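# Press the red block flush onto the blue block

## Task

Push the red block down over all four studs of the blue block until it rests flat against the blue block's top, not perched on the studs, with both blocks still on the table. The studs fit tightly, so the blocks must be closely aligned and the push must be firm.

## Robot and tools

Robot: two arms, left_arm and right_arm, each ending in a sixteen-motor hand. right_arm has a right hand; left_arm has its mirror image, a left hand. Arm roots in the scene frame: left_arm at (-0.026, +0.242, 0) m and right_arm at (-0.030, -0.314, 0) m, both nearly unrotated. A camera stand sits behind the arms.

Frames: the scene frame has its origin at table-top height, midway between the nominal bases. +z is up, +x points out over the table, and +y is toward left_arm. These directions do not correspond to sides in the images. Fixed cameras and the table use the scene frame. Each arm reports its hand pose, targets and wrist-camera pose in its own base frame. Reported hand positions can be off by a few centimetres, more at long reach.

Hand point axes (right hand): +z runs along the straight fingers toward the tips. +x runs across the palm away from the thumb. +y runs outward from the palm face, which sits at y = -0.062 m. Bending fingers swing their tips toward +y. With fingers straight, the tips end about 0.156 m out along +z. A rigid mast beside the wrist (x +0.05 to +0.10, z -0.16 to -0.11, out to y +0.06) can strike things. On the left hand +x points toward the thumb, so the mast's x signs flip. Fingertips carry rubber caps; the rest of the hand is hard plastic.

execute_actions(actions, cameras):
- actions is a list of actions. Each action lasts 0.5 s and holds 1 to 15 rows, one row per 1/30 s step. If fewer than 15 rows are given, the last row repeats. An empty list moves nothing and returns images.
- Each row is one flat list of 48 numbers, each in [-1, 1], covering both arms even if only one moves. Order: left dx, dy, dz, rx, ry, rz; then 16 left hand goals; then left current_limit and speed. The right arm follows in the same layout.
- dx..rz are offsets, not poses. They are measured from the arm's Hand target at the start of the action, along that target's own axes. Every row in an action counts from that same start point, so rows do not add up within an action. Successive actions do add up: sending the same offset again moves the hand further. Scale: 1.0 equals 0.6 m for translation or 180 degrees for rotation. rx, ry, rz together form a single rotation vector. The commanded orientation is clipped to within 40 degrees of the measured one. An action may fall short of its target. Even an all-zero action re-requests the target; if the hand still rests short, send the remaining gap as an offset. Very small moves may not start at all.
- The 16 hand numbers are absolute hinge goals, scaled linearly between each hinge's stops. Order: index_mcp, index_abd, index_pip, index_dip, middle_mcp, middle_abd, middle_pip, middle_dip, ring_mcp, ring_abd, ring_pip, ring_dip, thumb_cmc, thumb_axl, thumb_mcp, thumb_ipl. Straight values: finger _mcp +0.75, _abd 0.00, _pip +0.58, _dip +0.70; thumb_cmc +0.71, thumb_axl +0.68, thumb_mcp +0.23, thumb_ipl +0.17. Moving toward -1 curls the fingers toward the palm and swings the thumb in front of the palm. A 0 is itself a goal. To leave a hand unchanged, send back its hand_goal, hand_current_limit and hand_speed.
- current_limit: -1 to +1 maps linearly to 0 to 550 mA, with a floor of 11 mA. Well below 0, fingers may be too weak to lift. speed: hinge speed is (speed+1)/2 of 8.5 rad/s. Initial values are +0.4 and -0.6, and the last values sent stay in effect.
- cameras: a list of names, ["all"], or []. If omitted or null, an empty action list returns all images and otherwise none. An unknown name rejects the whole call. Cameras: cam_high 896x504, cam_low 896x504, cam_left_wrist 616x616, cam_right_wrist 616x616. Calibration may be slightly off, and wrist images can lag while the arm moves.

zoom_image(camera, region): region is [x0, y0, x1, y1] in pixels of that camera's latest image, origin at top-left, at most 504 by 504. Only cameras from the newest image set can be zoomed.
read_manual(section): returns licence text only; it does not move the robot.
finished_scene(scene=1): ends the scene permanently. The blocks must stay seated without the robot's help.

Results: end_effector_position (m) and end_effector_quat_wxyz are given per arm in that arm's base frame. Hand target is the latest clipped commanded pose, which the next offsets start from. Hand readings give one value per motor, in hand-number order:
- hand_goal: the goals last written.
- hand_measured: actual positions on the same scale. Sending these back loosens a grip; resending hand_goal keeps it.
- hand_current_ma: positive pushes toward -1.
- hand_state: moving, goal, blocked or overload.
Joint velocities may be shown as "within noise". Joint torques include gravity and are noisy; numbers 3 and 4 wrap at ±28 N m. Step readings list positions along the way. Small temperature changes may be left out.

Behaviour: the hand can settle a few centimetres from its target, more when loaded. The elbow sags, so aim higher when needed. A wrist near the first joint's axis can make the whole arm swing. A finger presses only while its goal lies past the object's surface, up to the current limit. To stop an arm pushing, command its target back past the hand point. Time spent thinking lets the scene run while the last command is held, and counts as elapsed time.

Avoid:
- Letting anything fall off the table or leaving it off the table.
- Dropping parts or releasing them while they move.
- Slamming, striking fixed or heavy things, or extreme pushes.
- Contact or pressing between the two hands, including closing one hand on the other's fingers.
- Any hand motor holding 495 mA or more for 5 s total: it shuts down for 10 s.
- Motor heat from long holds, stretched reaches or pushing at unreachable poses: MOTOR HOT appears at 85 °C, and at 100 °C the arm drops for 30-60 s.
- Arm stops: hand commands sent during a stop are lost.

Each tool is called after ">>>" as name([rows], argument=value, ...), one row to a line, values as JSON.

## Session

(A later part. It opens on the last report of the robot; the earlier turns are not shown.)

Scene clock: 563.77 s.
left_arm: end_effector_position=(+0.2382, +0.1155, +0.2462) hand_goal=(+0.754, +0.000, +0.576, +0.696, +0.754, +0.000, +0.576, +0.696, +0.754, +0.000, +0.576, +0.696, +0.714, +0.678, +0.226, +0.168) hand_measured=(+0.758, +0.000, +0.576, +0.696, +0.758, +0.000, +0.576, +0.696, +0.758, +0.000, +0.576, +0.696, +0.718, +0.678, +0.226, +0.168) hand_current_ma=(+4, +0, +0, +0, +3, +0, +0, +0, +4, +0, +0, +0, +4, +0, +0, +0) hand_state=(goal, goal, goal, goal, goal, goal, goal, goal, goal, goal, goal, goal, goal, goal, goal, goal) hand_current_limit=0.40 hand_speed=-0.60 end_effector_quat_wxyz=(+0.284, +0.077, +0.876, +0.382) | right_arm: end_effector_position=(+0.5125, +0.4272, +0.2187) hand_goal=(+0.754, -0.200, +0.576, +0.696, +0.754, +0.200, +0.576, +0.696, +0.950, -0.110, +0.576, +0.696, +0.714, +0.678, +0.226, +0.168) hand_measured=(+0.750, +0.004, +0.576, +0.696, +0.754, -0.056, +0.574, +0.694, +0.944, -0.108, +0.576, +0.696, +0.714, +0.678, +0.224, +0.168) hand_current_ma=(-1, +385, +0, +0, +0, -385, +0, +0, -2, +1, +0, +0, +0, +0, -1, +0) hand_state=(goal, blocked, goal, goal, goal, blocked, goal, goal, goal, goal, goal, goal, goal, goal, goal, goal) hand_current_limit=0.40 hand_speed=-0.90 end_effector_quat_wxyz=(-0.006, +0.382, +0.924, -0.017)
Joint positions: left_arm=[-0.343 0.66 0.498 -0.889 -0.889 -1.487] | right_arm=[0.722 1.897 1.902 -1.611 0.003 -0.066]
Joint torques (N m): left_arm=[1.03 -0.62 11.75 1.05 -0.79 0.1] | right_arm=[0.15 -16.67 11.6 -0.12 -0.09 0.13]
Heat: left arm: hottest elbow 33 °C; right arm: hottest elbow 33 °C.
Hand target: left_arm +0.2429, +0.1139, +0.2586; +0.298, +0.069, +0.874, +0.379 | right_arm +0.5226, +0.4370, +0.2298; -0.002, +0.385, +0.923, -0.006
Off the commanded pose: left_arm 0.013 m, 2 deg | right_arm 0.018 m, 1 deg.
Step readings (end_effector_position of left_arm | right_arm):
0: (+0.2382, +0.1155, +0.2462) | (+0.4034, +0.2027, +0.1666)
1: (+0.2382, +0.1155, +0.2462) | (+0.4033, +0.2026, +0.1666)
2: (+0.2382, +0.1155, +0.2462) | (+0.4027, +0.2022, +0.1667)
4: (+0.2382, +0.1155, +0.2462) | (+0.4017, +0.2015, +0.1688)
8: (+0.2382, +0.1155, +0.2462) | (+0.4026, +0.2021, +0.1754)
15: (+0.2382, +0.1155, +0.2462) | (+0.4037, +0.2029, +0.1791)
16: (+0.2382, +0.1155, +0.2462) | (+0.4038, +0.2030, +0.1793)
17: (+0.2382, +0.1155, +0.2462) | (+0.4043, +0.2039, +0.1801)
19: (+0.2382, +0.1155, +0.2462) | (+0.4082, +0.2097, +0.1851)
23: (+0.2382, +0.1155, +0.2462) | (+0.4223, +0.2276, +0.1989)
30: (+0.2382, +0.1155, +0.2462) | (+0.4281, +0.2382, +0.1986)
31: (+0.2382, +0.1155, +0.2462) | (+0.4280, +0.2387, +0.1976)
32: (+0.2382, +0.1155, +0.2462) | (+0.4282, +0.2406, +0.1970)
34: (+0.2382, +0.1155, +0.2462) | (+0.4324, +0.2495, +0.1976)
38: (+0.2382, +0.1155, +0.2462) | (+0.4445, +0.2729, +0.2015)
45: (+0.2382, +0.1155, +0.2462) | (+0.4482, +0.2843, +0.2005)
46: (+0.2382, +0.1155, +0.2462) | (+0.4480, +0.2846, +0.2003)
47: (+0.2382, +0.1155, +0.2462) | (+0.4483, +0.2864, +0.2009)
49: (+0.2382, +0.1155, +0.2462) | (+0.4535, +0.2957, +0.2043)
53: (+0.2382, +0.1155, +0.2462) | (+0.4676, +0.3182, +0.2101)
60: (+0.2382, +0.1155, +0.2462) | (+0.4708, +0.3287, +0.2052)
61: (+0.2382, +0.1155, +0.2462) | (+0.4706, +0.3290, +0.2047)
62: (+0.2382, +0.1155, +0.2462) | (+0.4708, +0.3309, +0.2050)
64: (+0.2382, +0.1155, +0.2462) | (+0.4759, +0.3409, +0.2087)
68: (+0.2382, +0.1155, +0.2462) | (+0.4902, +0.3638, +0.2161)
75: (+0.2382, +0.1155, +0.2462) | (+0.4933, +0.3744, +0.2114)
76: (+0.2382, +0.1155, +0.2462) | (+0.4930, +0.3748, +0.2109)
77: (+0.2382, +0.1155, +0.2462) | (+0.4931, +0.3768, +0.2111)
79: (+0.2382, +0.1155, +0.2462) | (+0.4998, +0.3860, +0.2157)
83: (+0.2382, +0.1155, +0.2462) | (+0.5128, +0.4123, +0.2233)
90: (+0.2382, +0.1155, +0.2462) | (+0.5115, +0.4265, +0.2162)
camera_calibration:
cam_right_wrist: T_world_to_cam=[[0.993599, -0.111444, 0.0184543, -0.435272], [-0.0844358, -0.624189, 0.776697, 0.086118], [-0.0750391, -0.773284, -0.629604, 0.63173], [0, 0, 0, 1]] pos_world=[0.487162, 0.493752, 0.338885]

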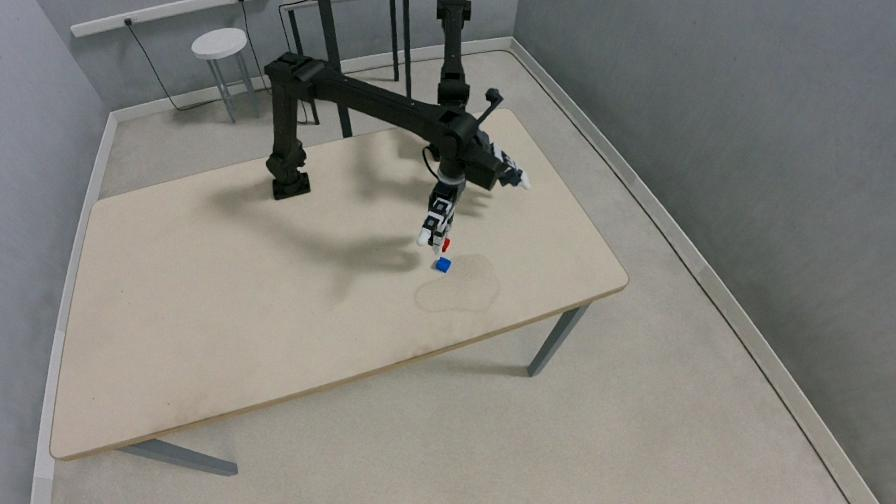

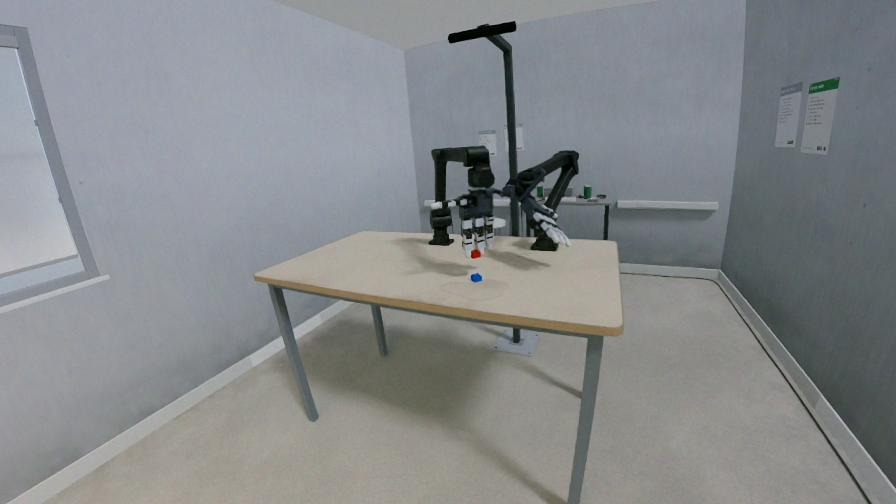

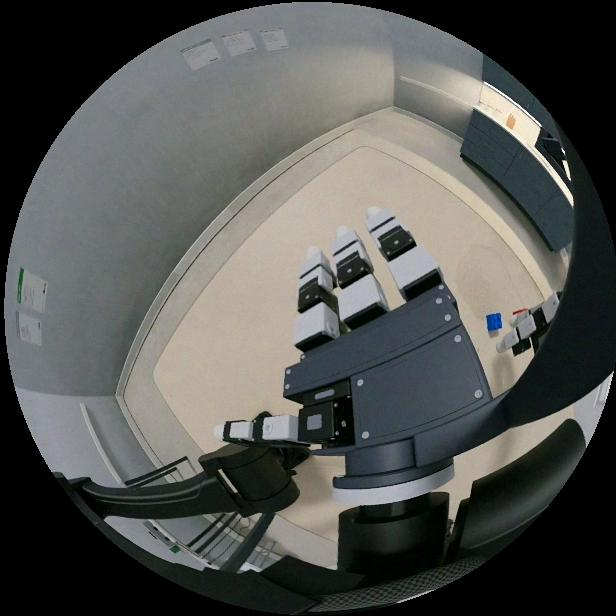

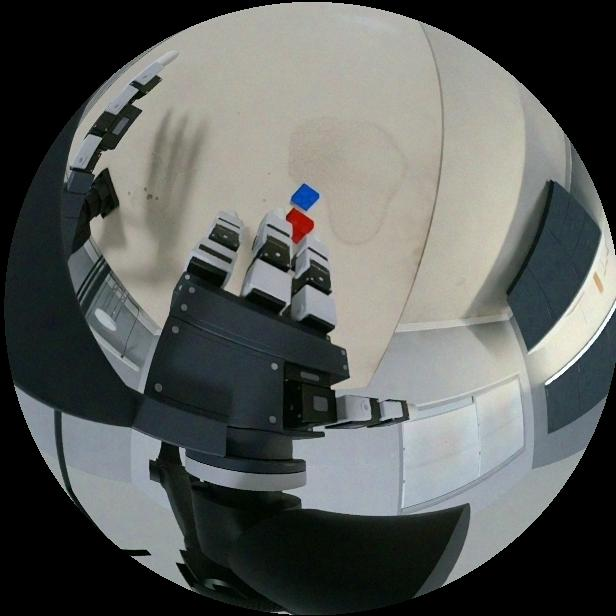

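>>> execute_actions([
  [[0,0,0,0,0,0,0.754,0,0.576,0.696,0.754,0,0.576,0.696,0.754,0,0.576,0.696,0.714,0.678,0.226,0.168,0.4,-0.6,-0.0055,0.0,0.0458,0,0,0,0.754,-0.2,0.576,0.696,0.754,0.2,0.576,0.696,0.95,-0.11,0.576,0.696,0.714,0.678,0.226,0.168,0.4,-0.9]],
  [[0,0,0,0,0,0,0.754,0,0.576,0.696,0.754,0,0.576,0.696,0.754,0,0.576,0.696,0.714,0.678,0.226,0.168,0.4,-0.6,0,0.0,0.0458,0,0,0,0.754,-0.2,0.576,0.696,0.754,0.2,0.576,0.696,0.95,-0.11,0.576,0.696,0.714,0.678,0.226,0.168,0.4,-0.9]],
], cameras=["all"])

>>> zoom_image(camera="cam_right_wrist", region=[270, 190, 330, 250])

>>> zoom_image(camera="cam_low", region=[450, 240, 500, 290])

>>> zoom_image(camera="cam_left_wrist", region=[470, 290, 540, 360])

Scene clock: 624.27 s.
left_arm: end_effector_position=(+0.2382, +0.1155, +0.2462) hand_goal=(+0.754, +0.000, +0.576, +0.696, +0.754, +0.000, +0.576, +0.696, +0.754, +0.000, +0.576, +0.696, +0.714, +0.678, +0.226, +0.168) hand_measured=(+0.758, +0.000, +0.576, +0.696, +0.758, +0.000, +0.576, +0.696, +0.758, +0.000, +0.576, +0.696, +0.718, +0.678, +0.226, +0.168) hand_current_ma=(+4, +0, +0, +0, +3, +0, +0, +0, +4, +0, +0, +0, +4, +0, +0, +0) hand_state=(goal, goal, goal, goal, goal, goal, goal, goal, goal, goal, goal, goal, goal, goal, goal, goal) hand_current_limit=0.40 hand_speed=-0.60 end_effector_quat_wxyz=(+0.284, +0.077, +0.876, +0.382) | right_arm: end_effector_position=(+0.5213, +0.4349, +0.1890) hand_goal=(+0.754, -0.200, +0.576, +0.696, +0.754, +0.200, +0.576, +0.696, +0.950, -0.110, +0.576, +0.696, +0.714, +0.678, +0.226, +0.168) hand_measured=(+0.750, +0.004, +0.576, +0.696, +0.754, -0.056, +0.574, +0.694, +0.944, -0.108, +0.576, +0.696, +0.714, +0.678, +0.224, +0.168) hand_current_ma=(-1, +385, +0, +0, +0, -385, +0, +0, -2, +1, +0, +0, +0, +0, -1, +0) hand_state=(goal, blocked, goal, goal, goal, blocked, goal, goal, goal, goal, goal, goal, goal, goal, goal, goal) hand_current_limit=0.40 hand_speed=-0.90 end_effector_quat_wxyz=(+0.001, +0.382, +0.924, -0.001)
Joint positions: left_arm=[-0.343 0.66 0.498 -0.889 -0.889 -1.487] | right_arm=[0.722 1.909 1.833 -1.495 0.003 -0.065]
Joint torques (N m): left_arm=[0.97 -0.32 11.77 1.05 -0.79 0.09] | right_arm=[-0.26 -17.26 7.05 0.85 -0.09 0.09]
Motor temperatures (°C): left_arm=[23 22 34 23 24 21] | right_arm=[24 26 37 22 24 22]
Heat: left arm: hottest elbow 34 °C; right arm: hottest elbow 37 °C.
Hand target: left_arm +0.2429, +0.1139, +0.2586; +0.298, +0.069, +0.874, +0.379 | right_arm +0.5245, +0.4340, +0.1750; -0.002, +0.385, +0.923, -0.006
Off the commanded pose: left_arm 0.013 m, 2 deg | right_arm 0.015 m, 1 deg.
Step readings (end_effector_position of left_arm | right_arm):
0: (+0.2382, +0.1155, +0.2462) | (+0.5126, +0.4272, +0.2187)
1: (+0.2382, +0.1155, +0.2462) | (+0.5126, +0.4272, +0.2187)
2: (+0.2382, +0.1155, +0.2462) | (+0.5126, +0.4273, +0.2187)
4: (+0.2382, +0.1155, +0.2462) | (+0.5147, +0.4291, +0.2196)
8: (+0.2382, +0.1155, +0.2462) | (+0.5193, +0.4332, +0.2216)
15: (+0.2382, +0.1155, +0.2462) | (+0.5210, +0.4347, +0.2224)
16: (+0.2382, +0.1155, +0.2462) | (+0.5210, +0.4347, +0.2221)
17: (+0.2382, +0.1155, +0.2462) | (+0.5215, +0.4351, +0.2206)
19: (+0.2382, +0.1155, +0.2462) | (+0.5223, +0.4358, +0.2140)
23: (+0.2382, +0.1155, +0.2462) | (+0.5197, +0.4335, +0.1960)
30: (+0.2382, +0.1155, +0.2462) | (+0.5211, +0.4348, +0.1889)
camera_calibration:
cam_right_wrist: T_world_to_cam=[[0.992741, -0.112481, 0.0425793, -0.446342], [-0.105337, -0.642307, 0.759174, 0.136776], [-0.0580434, -0.758149, -0.649493, 0.607994], [0, 0, 0, 1]] pos_world=[0.4928, 0.498597, 0.310057]

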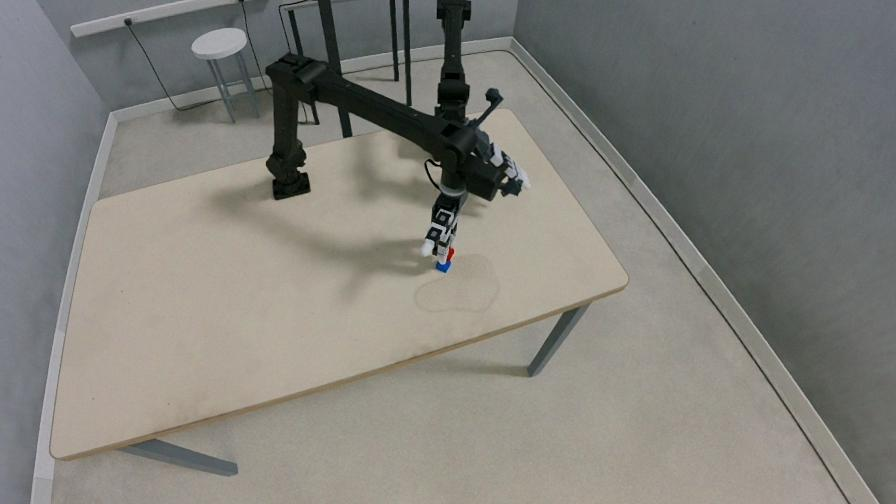

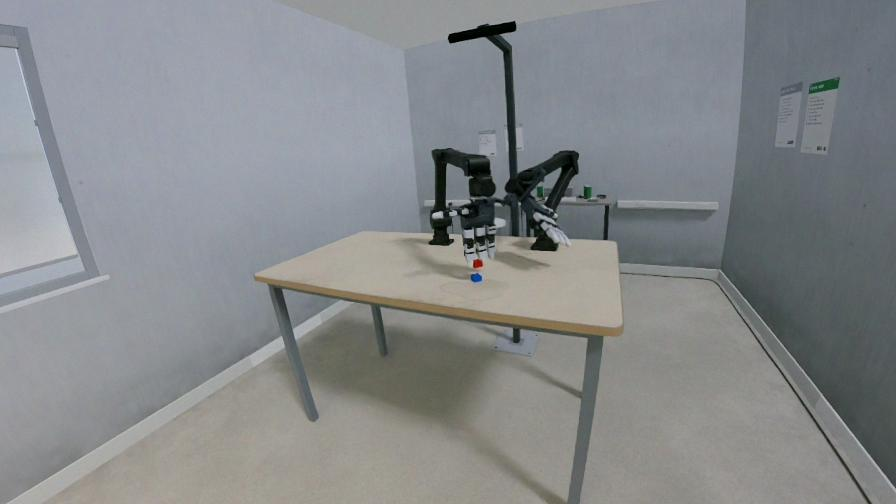

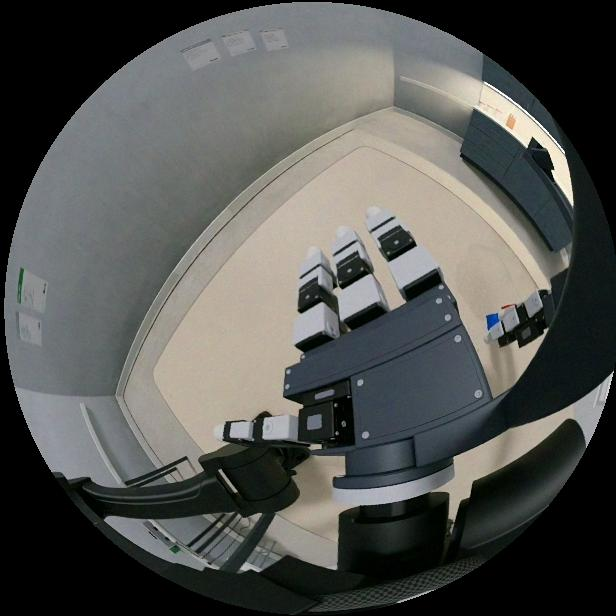

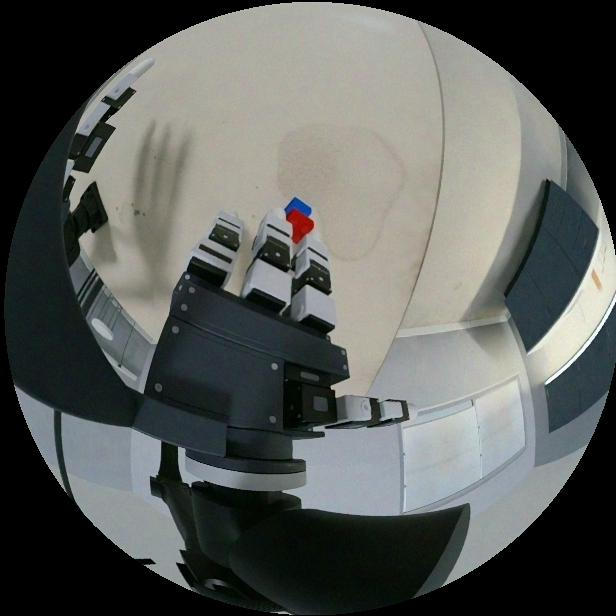

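Scaled by 8.400 from the camera's 616x616 image, which has a finer 880x880 frame.

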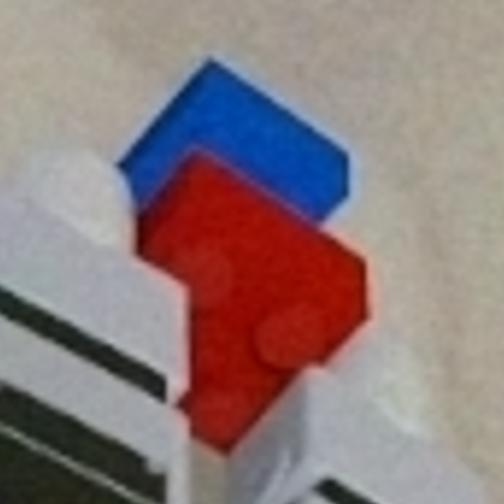

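Scaled by 10.080 from the camera's 896x504 image, which has a finer 1280x720 frame.

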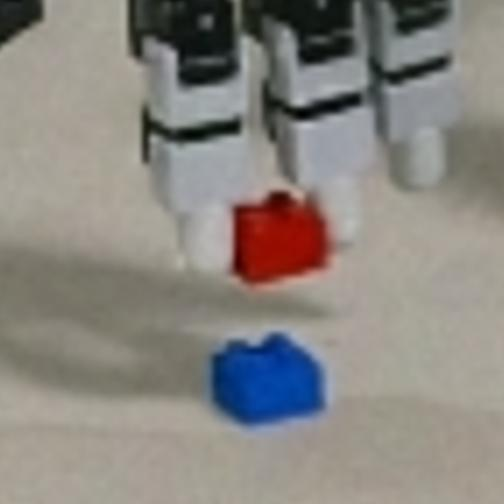

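Scaled by 7.200 from the camera's 616x616 image, which has a finer 880x880 frame.

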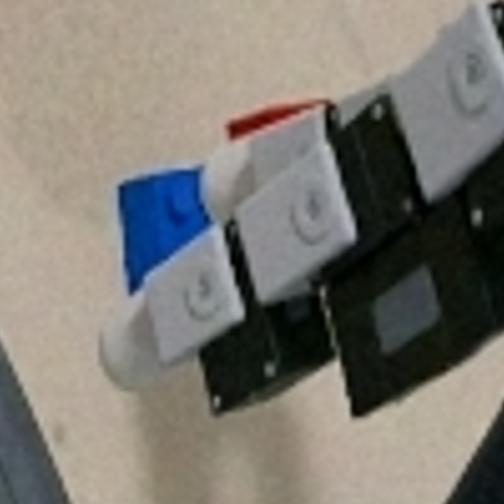

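>>> execute_actions([
  [[0,0,0,0,0,0,0.754,0,0.576,0.696,0.754,0,0.576,0.696,0.754,0,0.576,0.696,0.714,0.678,0.226,0.168,0.4,-0.6,-0.0042,-0.0092,0.0433,0,0,0,0.754,-0.2,0.576,0.696,0.754,0.2,0.576,0.696,0.95,-0.11,0.576,0.696,0.714,0.678,0.226,0.168,0.4,-0.9]],
], cameras=["cam_low","cam_left_wrist","cam_right_wrist"])

>>> zoom_image(camera="cam_right_wrist", region=[275, 195, 325, 245])

>>> zoom_image(camera="cam_low", region=[455, 250, 495, 290])

>>> zoom_image(camera="cam_left_wrist", region=[470, 290, 540, 360])

Scene clock: 650.90 s.
left_arm: end_effector_position=(+0.2382, +0.1155, +0.2462) hand_goal=(+0.754, +0.000, +0.576, +0.696, +0.754, +0.000, +0.576, +0.696, +0.754, +0.000, +0.576, +0.696, +0.714, +0.678, +0.226, +0.168) hand_measured=(+0.758, +0.000, +0.576, +0.696, +0.758, +0.000, +0.576, +0.696, +0.758, +0.000, +0.576, +0.696, +0.718, +0.678, +0.226, +0.168) hand_current_ma=(+4, +0, +0, +0, +3, +0, +0, +0, +4, +0, +0, +0, +4, +0, +0, +0) hand_state=(goal, goal, goal, goal, goal, goal, goal, goal, goal, goal, goal, goal, goal, goal, goal, goal) hand_current_limit=0.40 hand_speed=-0.60 end_effector_quat_wxyz=(+0.284, +0.077, +0.876, +0.382) | right_arm: end_effector_position=(+0.5178, +0.4319, +0.1597) hand_goal=(+0.754, -0.200, +0.576, +0.696, +0.754, +0.200, +0.576, +0.696, +0.950, -0.110, +0.576, +0.696, +0.714, +0.678, +0.226, +0.168) hand_measured=(+0.750, +0.004, +0.576, +0.696, +0.754, -0.056, +0.574, +0.694, +0.944, -0.108, +0.576, +0.696, +0.714, +0.678, +0.224, +0.168) hand_current_ma=(-1, +385, +0, +0, +0, -385, +0, +0, -2, +1, +0, +0, +0, +0, -1, +0) hand_state=(goal, blocked, goal, goal, goal, blocked, goal, goal, goal, goal, goal, goal, goal, goal, goal, goal) hand_current_limit=0.40 hand_speed=-0.90 end_effector_quat_wxyz=(+0.000, +0.382, +0.924, -0.003)
Joint positions: left_arm=[-0.343 0.66 0.498 -0.889 -0.889 -1.487] | right_arm=[0.722 1.908 1.757 -1.424 0.003 -0.065]
Joint torques (N m): left_arm=[0.85 -0.21 11.81 1.07 -0.78 0.09] | right_arm=[-0.67 -17.61 6.93 0.85 -0.09 0.04]
Heat: left arm: hottest elbow 34 °C; right arm: hottest elbow 34 °C.
Hand target: left_arm +0.2429, +0.1139, +0.2586; +0.298, +0.069, +0.874, +0.379 | right_arm +0.5220, +0.4280, +0.1489; -0.002, +0.385, +0.923, -0.007
Off the commanded pose: left_arm 0.013 m, 2 deg | right_arm 0.012 m, 1 deg.
Step readings (end_effector_position of left_arm | right_arm):
0: (+0.2382, +0.1155, +0.2462) | (+0.5213, +0.4349, +0.1890)
1: (+0.2382, +0.1155, +0.2462) | (+0.5213, +0.4349, +0.1887)
2: (+0.2382, +0.1155, +0.2462) | (+0.5217, +0.4352, +0.1873)
4: (+0.2382, +0.1155, +0.2462) | (+0.5221, +0.4356, +0.1807)
8: (+0.2382, +0.1155, +0.2462) | (+0.5171, +0.4312, +0.1625)
15: (+0.2382, +0.1155, +0.2462) | (+0.5176, +0.4317, +0.1596)
camera_calibration:
cam_right_wrist: T_world_to_cam=[[0.992899, -0.112313, 0.0392055, -0.441538], [-0.102451, -0.639853, 0.761637, 0.153727], [-0.0604558, -0.760246, -0.646816, 0.588142], [0, 0, 0, 1]] pos_world=[0.489709, 0.495905, 0.280647]
Images, in order (width x height): cam_low 896x504, cam_left_wrist 616x616, cam_right_wrist 616x616.

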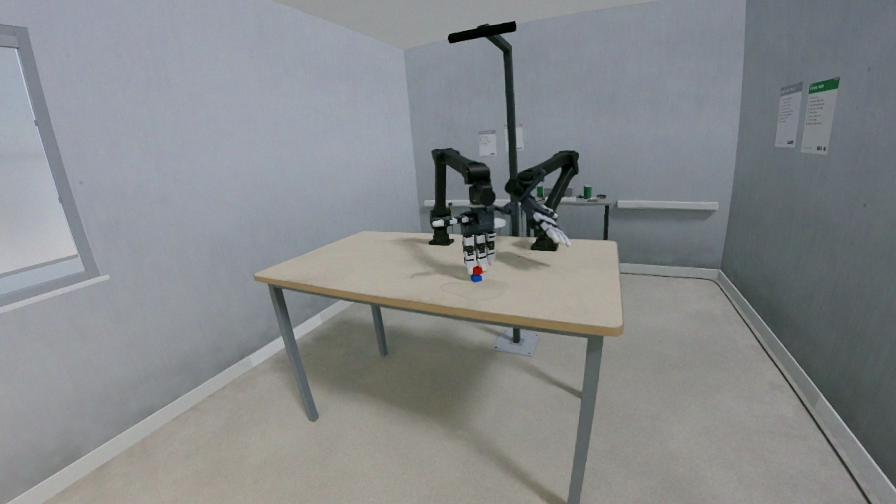

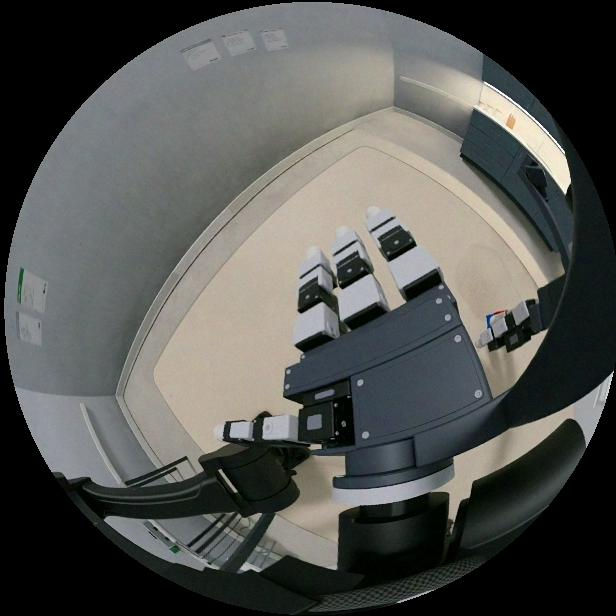

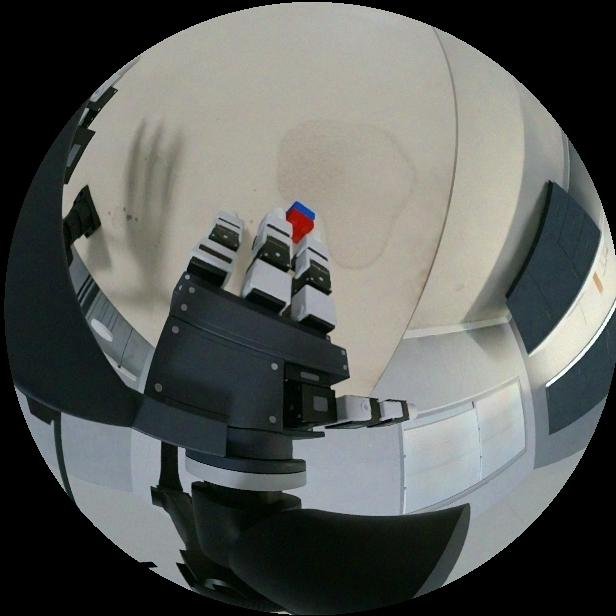

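Scaled by 10.080 from the camera's 616x616 image, which has a finer 880x880 frame.

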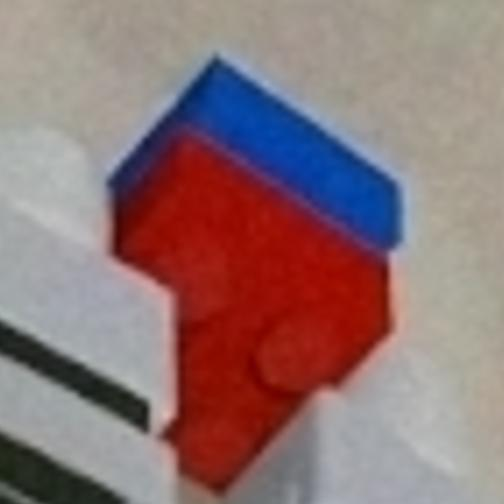

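Scaled by 12.600 from the camera's 896x504 image, which has a finer 1280x720 frame.

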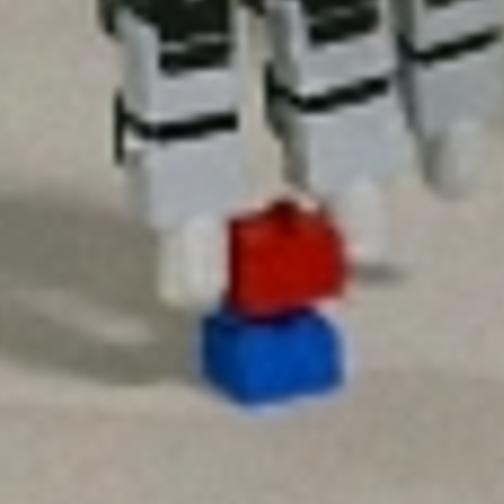

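Scaled by 7.200 from the camera's 616x616 image, which has a finer 880x880 frame.

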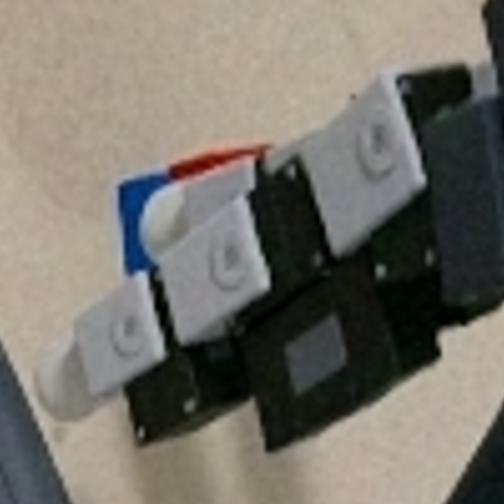

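>>> execute_actions([
  [[0,0,0,0,0,0,0.754,0,0.576,0.696,0.754,0,0.576,0.696,0.754,0,0.576,0.696,0.714,0.678,0.226,0.168,0.4,-0.6,-0.0073,0,0.0,0,0,0,0.754,-0.2,0.576,0.696,0.754,0.2,0.576,0.696,0.95,-0.11,0.576,0.696,0.714,0.678,0.226,0.168,0.4,-0.9]],
], cameras=["cam_low","cam_high","cam_right_wrist"])

>>> zoom_image(camera="cam_right_wrist", region=[280, 195, 320, 235])

>>> zoom_image(camera="cam_high", region=[425, 245, 460, 280])

Scene clock: 678.10 s.
left_arm: end_effector_position=(+0.2382, +0.1155, +0.2462) hand_goal=(+0.754, +0.000, +0.576, +0.696, +0.754, +0.000, +0.576, +0.696, +0.754, +0.000, +0.576, +0.696, +0.714, +0.678, +0.226, +0.168) hand_measured=(+0.758, +0.000, +0.576, +0.696, +0.758, +0.000, +0.576, +0.696, +0.758, +0.000, +0.576, +0.696, +0.718, +0.678, +0.226, +0.168) hand_current_ma=(+4, +0, +0, +0, +3, +0, +0, +0, +4, +0, +0, +0, +4, +0, +0, +0) hand_state=(goal, goal, goal, goal, goal, goal, goal, goal, goal, goal, goal, goal, goal, goal, goal, goal) hand_current_limit=0.40 hand_speed=-0.60 end_effector_quat_wxyz=(+0.284, +0.077, +0.876, +0.382) | right_arm: end_effector_position=(+0.5205, +0.4289, +0.1597) hand_goal=(+0.754, -0.200, +0.576, +0.696, +0.754, +0.200, +0.576, +0.696, +0.950, -0.110, +0.576, +0.696, +0.714, +0.678, +0.226, +0.168) hand_measured=(+0.750, +0.004, +0.576, +0.696, +0.754, -0.056, +0.574, +0.694, +0.944, -0.108, +0.576, +0.696, +0.714, +0.678, +0.224, +0.168) hand_current_ma=(-1, +385, +0, +0, +0, -385, +0, +0, -2, +1, +0, +0, +0, +0, -1, +0) hand_state=(goal, blocked, goal, goal, goal, blocked, goal, goal, goal, goal, goal, goal, goal, goal, goal, goal) hand_current_limit=0.40 hand_speed=-0.90 end_effector_quat_wxyz=(+0.000, +0.384, +0.923, -0.003)
Joint positions: left_arm=[-0.343 0.66 0.498 -0.889 -0.889 -1.487] | right_arm=[0.716 1.908 1.757 -1.423 0.003 -0.067]
Joint torques (N m): left_arm=[1.14 -0.44 11.78 0.92 -0.78 0.06] | right_arm=[-0.73 -17.49 7.01 0.84 -0.08 -0.02]
Heat: left arm: hottest elbow 34 °C; right arm: hottest elbow 33 °C.
Hand target: left_arm +0.2429, +0.1139, +0.2586; +0.298, +0.069, +0.874, +0.379 | right_arm +0.5251, +0.4250, +0.1490; -0.002, +0.385, +0.923, -0.006
Off the commanded pose: left_arm 0.013 m, 2 deg | right_arm 0.012 m, 1 deg.
Step readings (end_effector_position of left_arm | right_arm):
0: (+0.2382, +0.1155, +0.2462) | (+0.5179, +0.4319, +0.1597)
1: (+0.2382, +0.1155, +0.2462) | (+0.5179, +0.4319, +0.1597)
2: (+0.2382, +0.1155, +0.2462) | (+0.5179, +0.4319, +0.1597)
4: (+0.2382, +0.1155, +0.2462) | (+0.5182, +0.4316, +0.1597)
8: (+0.2382, +0.1155, +0.2462) | (+0.5192, +0.4305, +0.1597)
15: (+0.2382, +0.1155, +0.2462) | (+0.5205, +0.4289, +0.1597)
camera_calibration:
cam_right_wrist: T_world_to_cam=[[0.9924, -0.116569, 0.0394185, -0.442468], [-0.105375, -0.639616, 0.761438, 0.153545], [-0.0635472, -0.759805, -0.647038, 0.587479], [0, 0, 0, 1]] pos_world=[0.492618, 0.493002, 0.280648]
Images, in order (width x height): cam_high 896x504, cam_low 896x504, cam_right_wrist 616x616.

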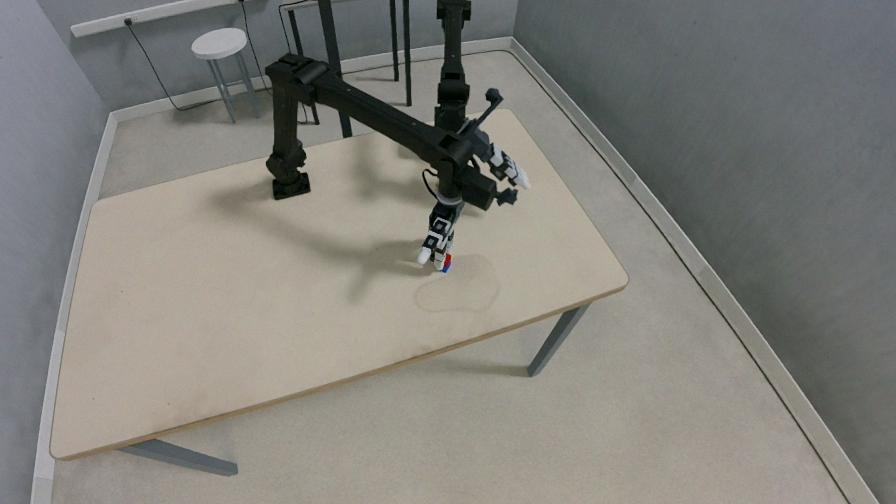

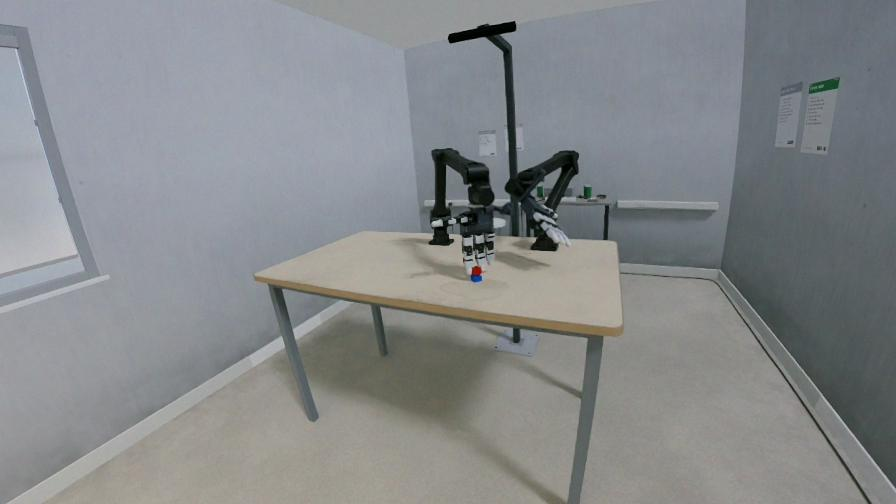

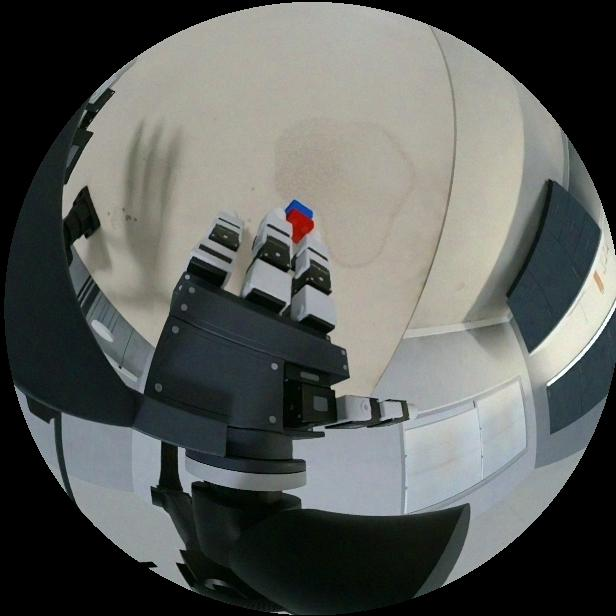

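Scaled by 12.600 from the camera's 616x616 image, which has a finer 880x880 frame.

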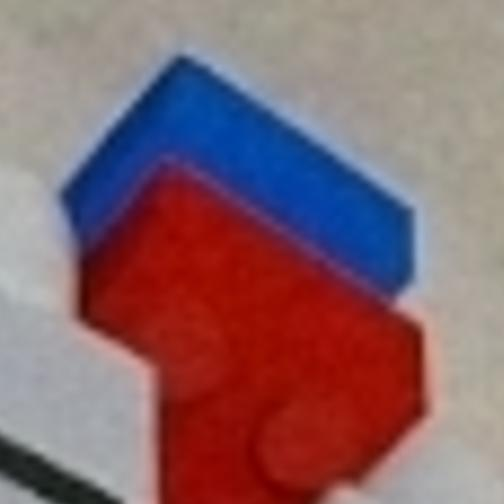

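Scaled by 14.400 from the camera's 896x504 image, which has a finer 1280x720 frame.

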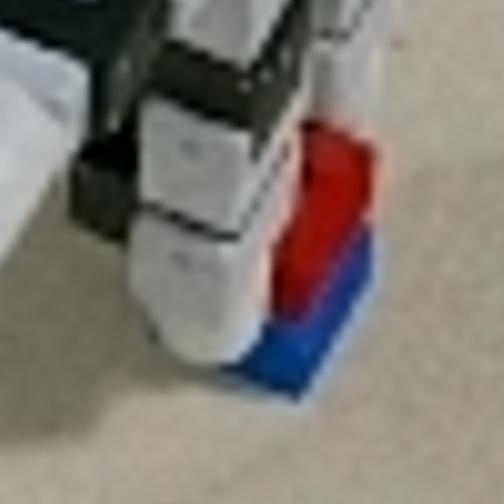

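>>> zoom_image(camera="cam_high", region=[437, 250, 457, 275])

>>> zoom_image(camera="cam_low", region=[462, 260, 490, 288])

Scaled by 20.160 from the camera's 896x504 image, which has a finer 1280x720 frame.

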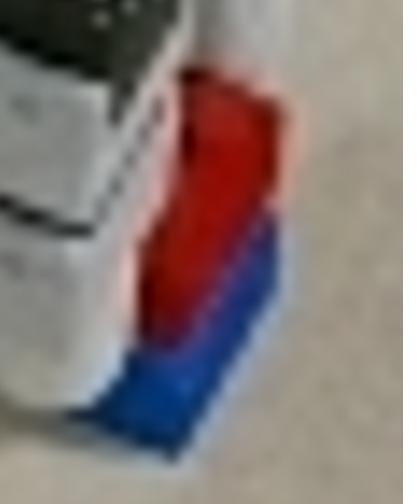

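Scaled by 18.000 from the camera's 896x504 image, which has a finer 1280x720 frame.

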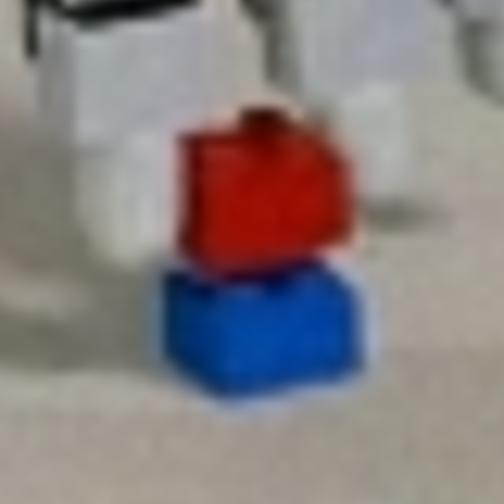

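>>> execute_actions([
  [[0,0,0,0,0,0,0.754,0,0.576,0.696,0.754,0,0.576,0.696,0.754,0,0.576,0.696,0.714,0.678,0.226,0.168,0.4,-0.6,0.0183,0.005,0.0,0,0,0,0.754,-0.2,0.576,0.696,0.754,0.2,0.576,0.696,0.95,-0.11,0.576,0.696,0.714,0.678,0.226,0.168,0.4,-0.9]],
])

Scene clock: 764.97 s.
left_arm: end_effector_position=(+0.2382, +0.1155, +0.2462) hand_goal=(+0.754, +0.000, +0.576, +0.696, +0.754, +0.000, +0.576, +0.696, +0.754, +0.000, +0.576, +0.696, +0.714, +0.678, +0.226, +0.168) hand_measured=(+0.758, +0.000, +0.576, +0.696, +0.758, +0.000, +0.576, +0.696, +0.758, +0.000, +0.576, +0.696, +0.718, +0.678, +0.226, +0.168) hand_current_ma=(+4, +0, +0, +0, +3, +0, +0, +0, +4, +0, +0, +0, +4, +0, +0, +0) hand_state=(goal, goal, goal, goal, goal, goal, goal, goal, goal, goal, goal, goal, goal, goal, goal, goal) hand_current_limit=0.40 hand_speed=-0.60 end_effector_quat_wxyz=(+0.284, +0.077, +0.876, +0.382) | right_arm: end_effector_position=(+0.5206, +0.4287, +0.1597) hand_goal=(+0.754, -0.200, +0.576, +0.696, +0.754, +0.200, +0.576, +0.696, +0.950, -0.110, +0.576, +0.696, +0.714, +0.678, +0.226, +0.168) hand_measured=(+0.750, +0.004, +0.576, +0.696, +0.754, -0.056, +0.574, +0.694, +0.944, -0.108, +0.576, +0.696, +0.714, +0.678, +0.224, +0.168) hand_current_ma=(-1, +385, +0, +0, +0, -385, +0, +0, -2, +1, +0, +0, +0, +0, -1, +0) hand_state=(goal, blocked, goal, goal, goal, blocked, goal, goal, goal, goal, goal, goal, goal, goal, goal, goal) hand_current_limit=0.40 hand_speed=-0.90 end_effector_quat_wxyz=(+0.000, +0.385, +0.923, -0.003)
Joint positions: left_arm=[-0.343 0.66 0.498 -0.889 -0.889 -1.487] | right_arm=[0.716 1.908 1.757 -1.423 0.003 -0.064]
Joint torques (N m): left_arm=[1.03 -0.5 11.82 0.99 -0.78 0.07] | right_arm=[0.73 -17.03 7.65 0.7 -0.09 0.14]
Motor temperatures (°C): left_arm=[23 21 34 23 24 21] | right_arm=[24 25 31 22 24 22]
Heat: left arm: hottest elbow 34 °C; right arm: hottest elbow 31 °C.
Hand target: left_arm +0.2429, +0.1139, +0.2586; +0.298, +0.069, +0.874, +0.379 | right_arm +0.5195, +0.4349, +0.1489; -0.002, +0.385, +0.923, -0.006
Off the commanded pose: left_arm 0.013 m, 2 deg | right_arm 0.013 m, 1 deg.
Step readings (end_effector_position of left_arm | right_arm):
0: (+0.2382, +0.1155, +0.2462) | (+0.5205, +0.4289, +0.1597)
1: (+0.2382, +0.1155, +0.2462) | (+0.5205, +0.4289, +0.1597)
2: (+0.2382, +0.1155, +0.2462) | (+0.5205, +0.4289, +0.1597)
4: (+0.2382, +0.1155, +0.2462) | (+0.5205, +0.4289, +0.1597)
8: (+0.2382, +0.1155, +0.2462) | (+0.5205, +0.4288, +0.1597)
15: (+0.2382, +0.1155, +0.2462) | (+0.5206, +0.4287, +0.1597)

>>> execute_actions([
  [[0,0,0,0,0,0,0.754,0,0.576,0.696,0.754,0,0.576,0.696,0.754,0,0.576,0.696,0.714,0.678,0.226,0.168,0.4,-0.6,0.0067,0.005,0.0,0,0,0,0.754,-0.2,0.576,0.696,0.754,0.2,0.576,0.696,0.95,-0.11,0.576,0.696,0.714,0.678,0.226,0.168,0.4,-0.9]],
])

Scene clock: 769.53 s.
left_arm: end_effector_position=(+0.2382, +0.1155, +0.2462) hand_goal=(+0.754, +0.000, +0.576, +0.696, +0.754, +0.000, +0.576, +0.696, +0.754, +0.000, +0.576, +0.696, +0.714, +0.678, +0.226, +0.168) hand_measured=(+0.758, +0.000, +0.576, +0.696, +0.758, +0.000, +0.576, +0.696, +0.758, +0.000, +0.576, +0.696, +0.718, +0.678, +0.226, +0.168) hand_current_ma=(+4, +0, +0, +0, +3, +0, +0, +0, +4, +0, +0, +0, +4, +0, +0, +0) hand_state=(goal, goal, goal, goal, goal, goal, goal, goal, goal, goal, goal, goal, goal, goal, goal, goal) hand_current_limit=0.40 hand_speed=-0.60 end_effector_quat_wxyz=(+0.284, +0.077, +0.876, +0.382) | right_arm: end_effector_position=(+0.5187, +0.4308, +0.1597) hand_goal=(+0.754, -0.200, +0.576, +0.696, +0.754, +0.200, +0.576, +0.696, +0.950, -0.110, +0.576, +0.696, +0.714, +0.678, +0.226, +0.168) hand_measured=(+0.750, +0.004, +0.576, +0.696, +0.754, -0.056, +0.574, +0.694, +0.944, -0.108, +0.576, +0.696, +0.714, +0.678, +0.224, +0.168) hand_current_ma=(-1, +385, +0, +0, +0, -385, +0, +0, -2, +1, +0, +0, +0, +0, -1, +0) hand_state=(goal, blocked, goal, goal, goal, blocked, goal, goal, goal, goal, goal, goal, goal, goal, goal, goal) hand_current_limit=0.40 hand_speed=-0.90 end_effector_quat_wxyz=(+0.000, +0.386, +0.923, -0.003)
Joint positions: left_arm=[-0.343 0.66 0.498 -0.889 -0.889 -1.487] | right_arm=[0.721 1.908 1.757 -1.423 0.003 -0.058]
Joint torques (N m): left_arm=[0.97 -0.38 11.77 1.09 -0.8 0.08] | right_arm=[0.91 -16.5 8.44 0.57 -0.09 0.15]
Heat: left arm: hottest elbow 34 °C; right arm: hottest elbow 31 °C.
Hand target: left_arm +0.2429, +0.1139, +0.2586; +0.298, +0.069, +0.874, +0.379 | right_arm +0.5189, +0.4399, +0.1489; -0.002, +0.385, +0.923, -0.006
Off the commanded pose: left_arm 0.013 m, 2 deg | right_arm 0.014 m, 1 deg.
Step readings (end_effector_position of left_arm | right_arm):
0: (+0.2382, +0.1155, +0.2462) | (+0.5206, +0.4287, +0.1597)
1: (+0.2382, +0.1155, +0.2462) | (+0.5206, +0.4287, +0.1597)
2: (+0.2382, +0.1155, +0.2462) | (+0.5204, +0.4288, +0.1597)
4: (+0.2382, +0.1155, +0.2462) | (+0.5197, +0.4297, +0.1597)
8: (+0.2382, +0.1155, +0.2462) | (+0.5193, +0.4301, +0.1597)
15: (+0.2382, +0.1155, +0.2462) | (+0.5187, +0.4308, +0.1597)

>>> execute_actions([
  [[0,0,0,0,0,0,0.754,0,0.576,0.696,0.754,0,0.576,0.696,0.754,0,0.576,0.696,0.714,0.678,0.226,0.168,0.4,-0.6,0,0.0067,0.0,0,0,0,0.754,-0.2,0.576,0.696,0.754,0.2,0.576,0.696,0.95,-0.11,0.576,0.696,0.714,0.678,0.226,0.168,0.4,-0.9]],
])

Scene clock: 779.30 s.
left_arm: end_effector_position=(+0.2382, +0.1155, +0.2462) hand_goal=(+0.754, +0.000, +0.576, +0.696, +0.754, +0.000, +0.576, +0.696, +0.754, +0.000, +0.576, +0.696, +0.714, +0.678, +0.226, +0.168) hand_measured=(+0.758, +0.000, +0.576, +0.696, +0.758, +0.000, +0.576, +0.696, +0.758, +0.000, +0.576, +0.696, +0.718, +0.678, +0.226, +0.168) hand_current_ma=(+4, +0, +0, +0, +3, +0, +0, +0, +4, +0, +0, +0, +4, +0, +0, +0) hand_state=(goal, goal, goal, goal, goal, goal, goal, goal, goal, goal, goal, goal, goal, goal, goal, goal) hand_current_limit=0.40 hand_speed=-0.60 end_effector_quat_wxyz=(+0.284, +0.077, +0.876, +0.382) | right_arm: end_effector_position=(+0.5190, +0.4308, +0.1528) hand_goal=(+0.754, -0.200, +0.576, +0.696, +0.754, +0.200, +0.576, +0.696, +0.950, -0.110, +0.576, +0.696, +0.714, +0.678, +0.226, +0.168) hand_measured=(+0.750, +0.004, +0.576, +0.696, +0.754, -0.056, +0.574, +0.694, +0.944, -0.108, +0.576, +0.696, +0.714, +0.678, +0.224, +0.168) hand_current_ma=(-1, +385, +0, +0, +0, -385, +0, +0, -2, +1, +0, +0, +0, +0, -1, +0) hand_state=(goal, blocked, goal, goal, goal, blocked, goal, goal, goal, goal, goal, goal, goal, goal, goal, goal) hand_current_limit=0.40 hand_speed=-0.90 end_effector_quat_wxyz=(-0.002, +0.386, +0.922, -0.007)
Joint positions: left_arm=[-0.343 0.66 0.498 -0.889 -0.889 -1.487] | right_arm=[0.721 1.919 1.757 -1.423 0.003 -0.056]
Joint torques (N m): left_arm=[1.26 -0.62 11.84 0.99 -0.81 0.08] | right_arm=[0.97 -16.5 9.59 0.32 -0.1 0.13]
Heat: left arm: hottest elbow 34 °C; right arm: hottest elbow 32 °C.
Hand target: left_arm +0.2429, +0.1139, +0.2586; +0.298, +0.069, +0.874, +0.379 | right_arm +0.5217, +0.4427, +0.1489; -0.002, +0.385, +0.923, -0.006
Off the commanded pose: left_arm 0.013 m, 2 deg | right_arm 0.013 m, 0 deg.
Step readings (end_effector_position of left_arm | right_arm):
0: (+0.2382, +0.1155, +0.2462) | (+0.5188, +0.4307, +0.1597)
1: (+0.2382, +0.1155, +0.2462) | (+0.5188, +0.4307, +0.1597)
2: (+0.2382, +0.1155, +0.2462) | (+0.5188, +0.4307, +0.1595)
4: (+0.2382, +0.1155, +0.2462) | (+0.5188, +0.4308, +0.1587)
8: (+0.2382, +0.1155, +0.2462) | (+0.5189, +0.4309, +0.1550)
15: (+0.2382, +0.1155, +0.2462) | (+0.5190, +0.4308, +0.1528)


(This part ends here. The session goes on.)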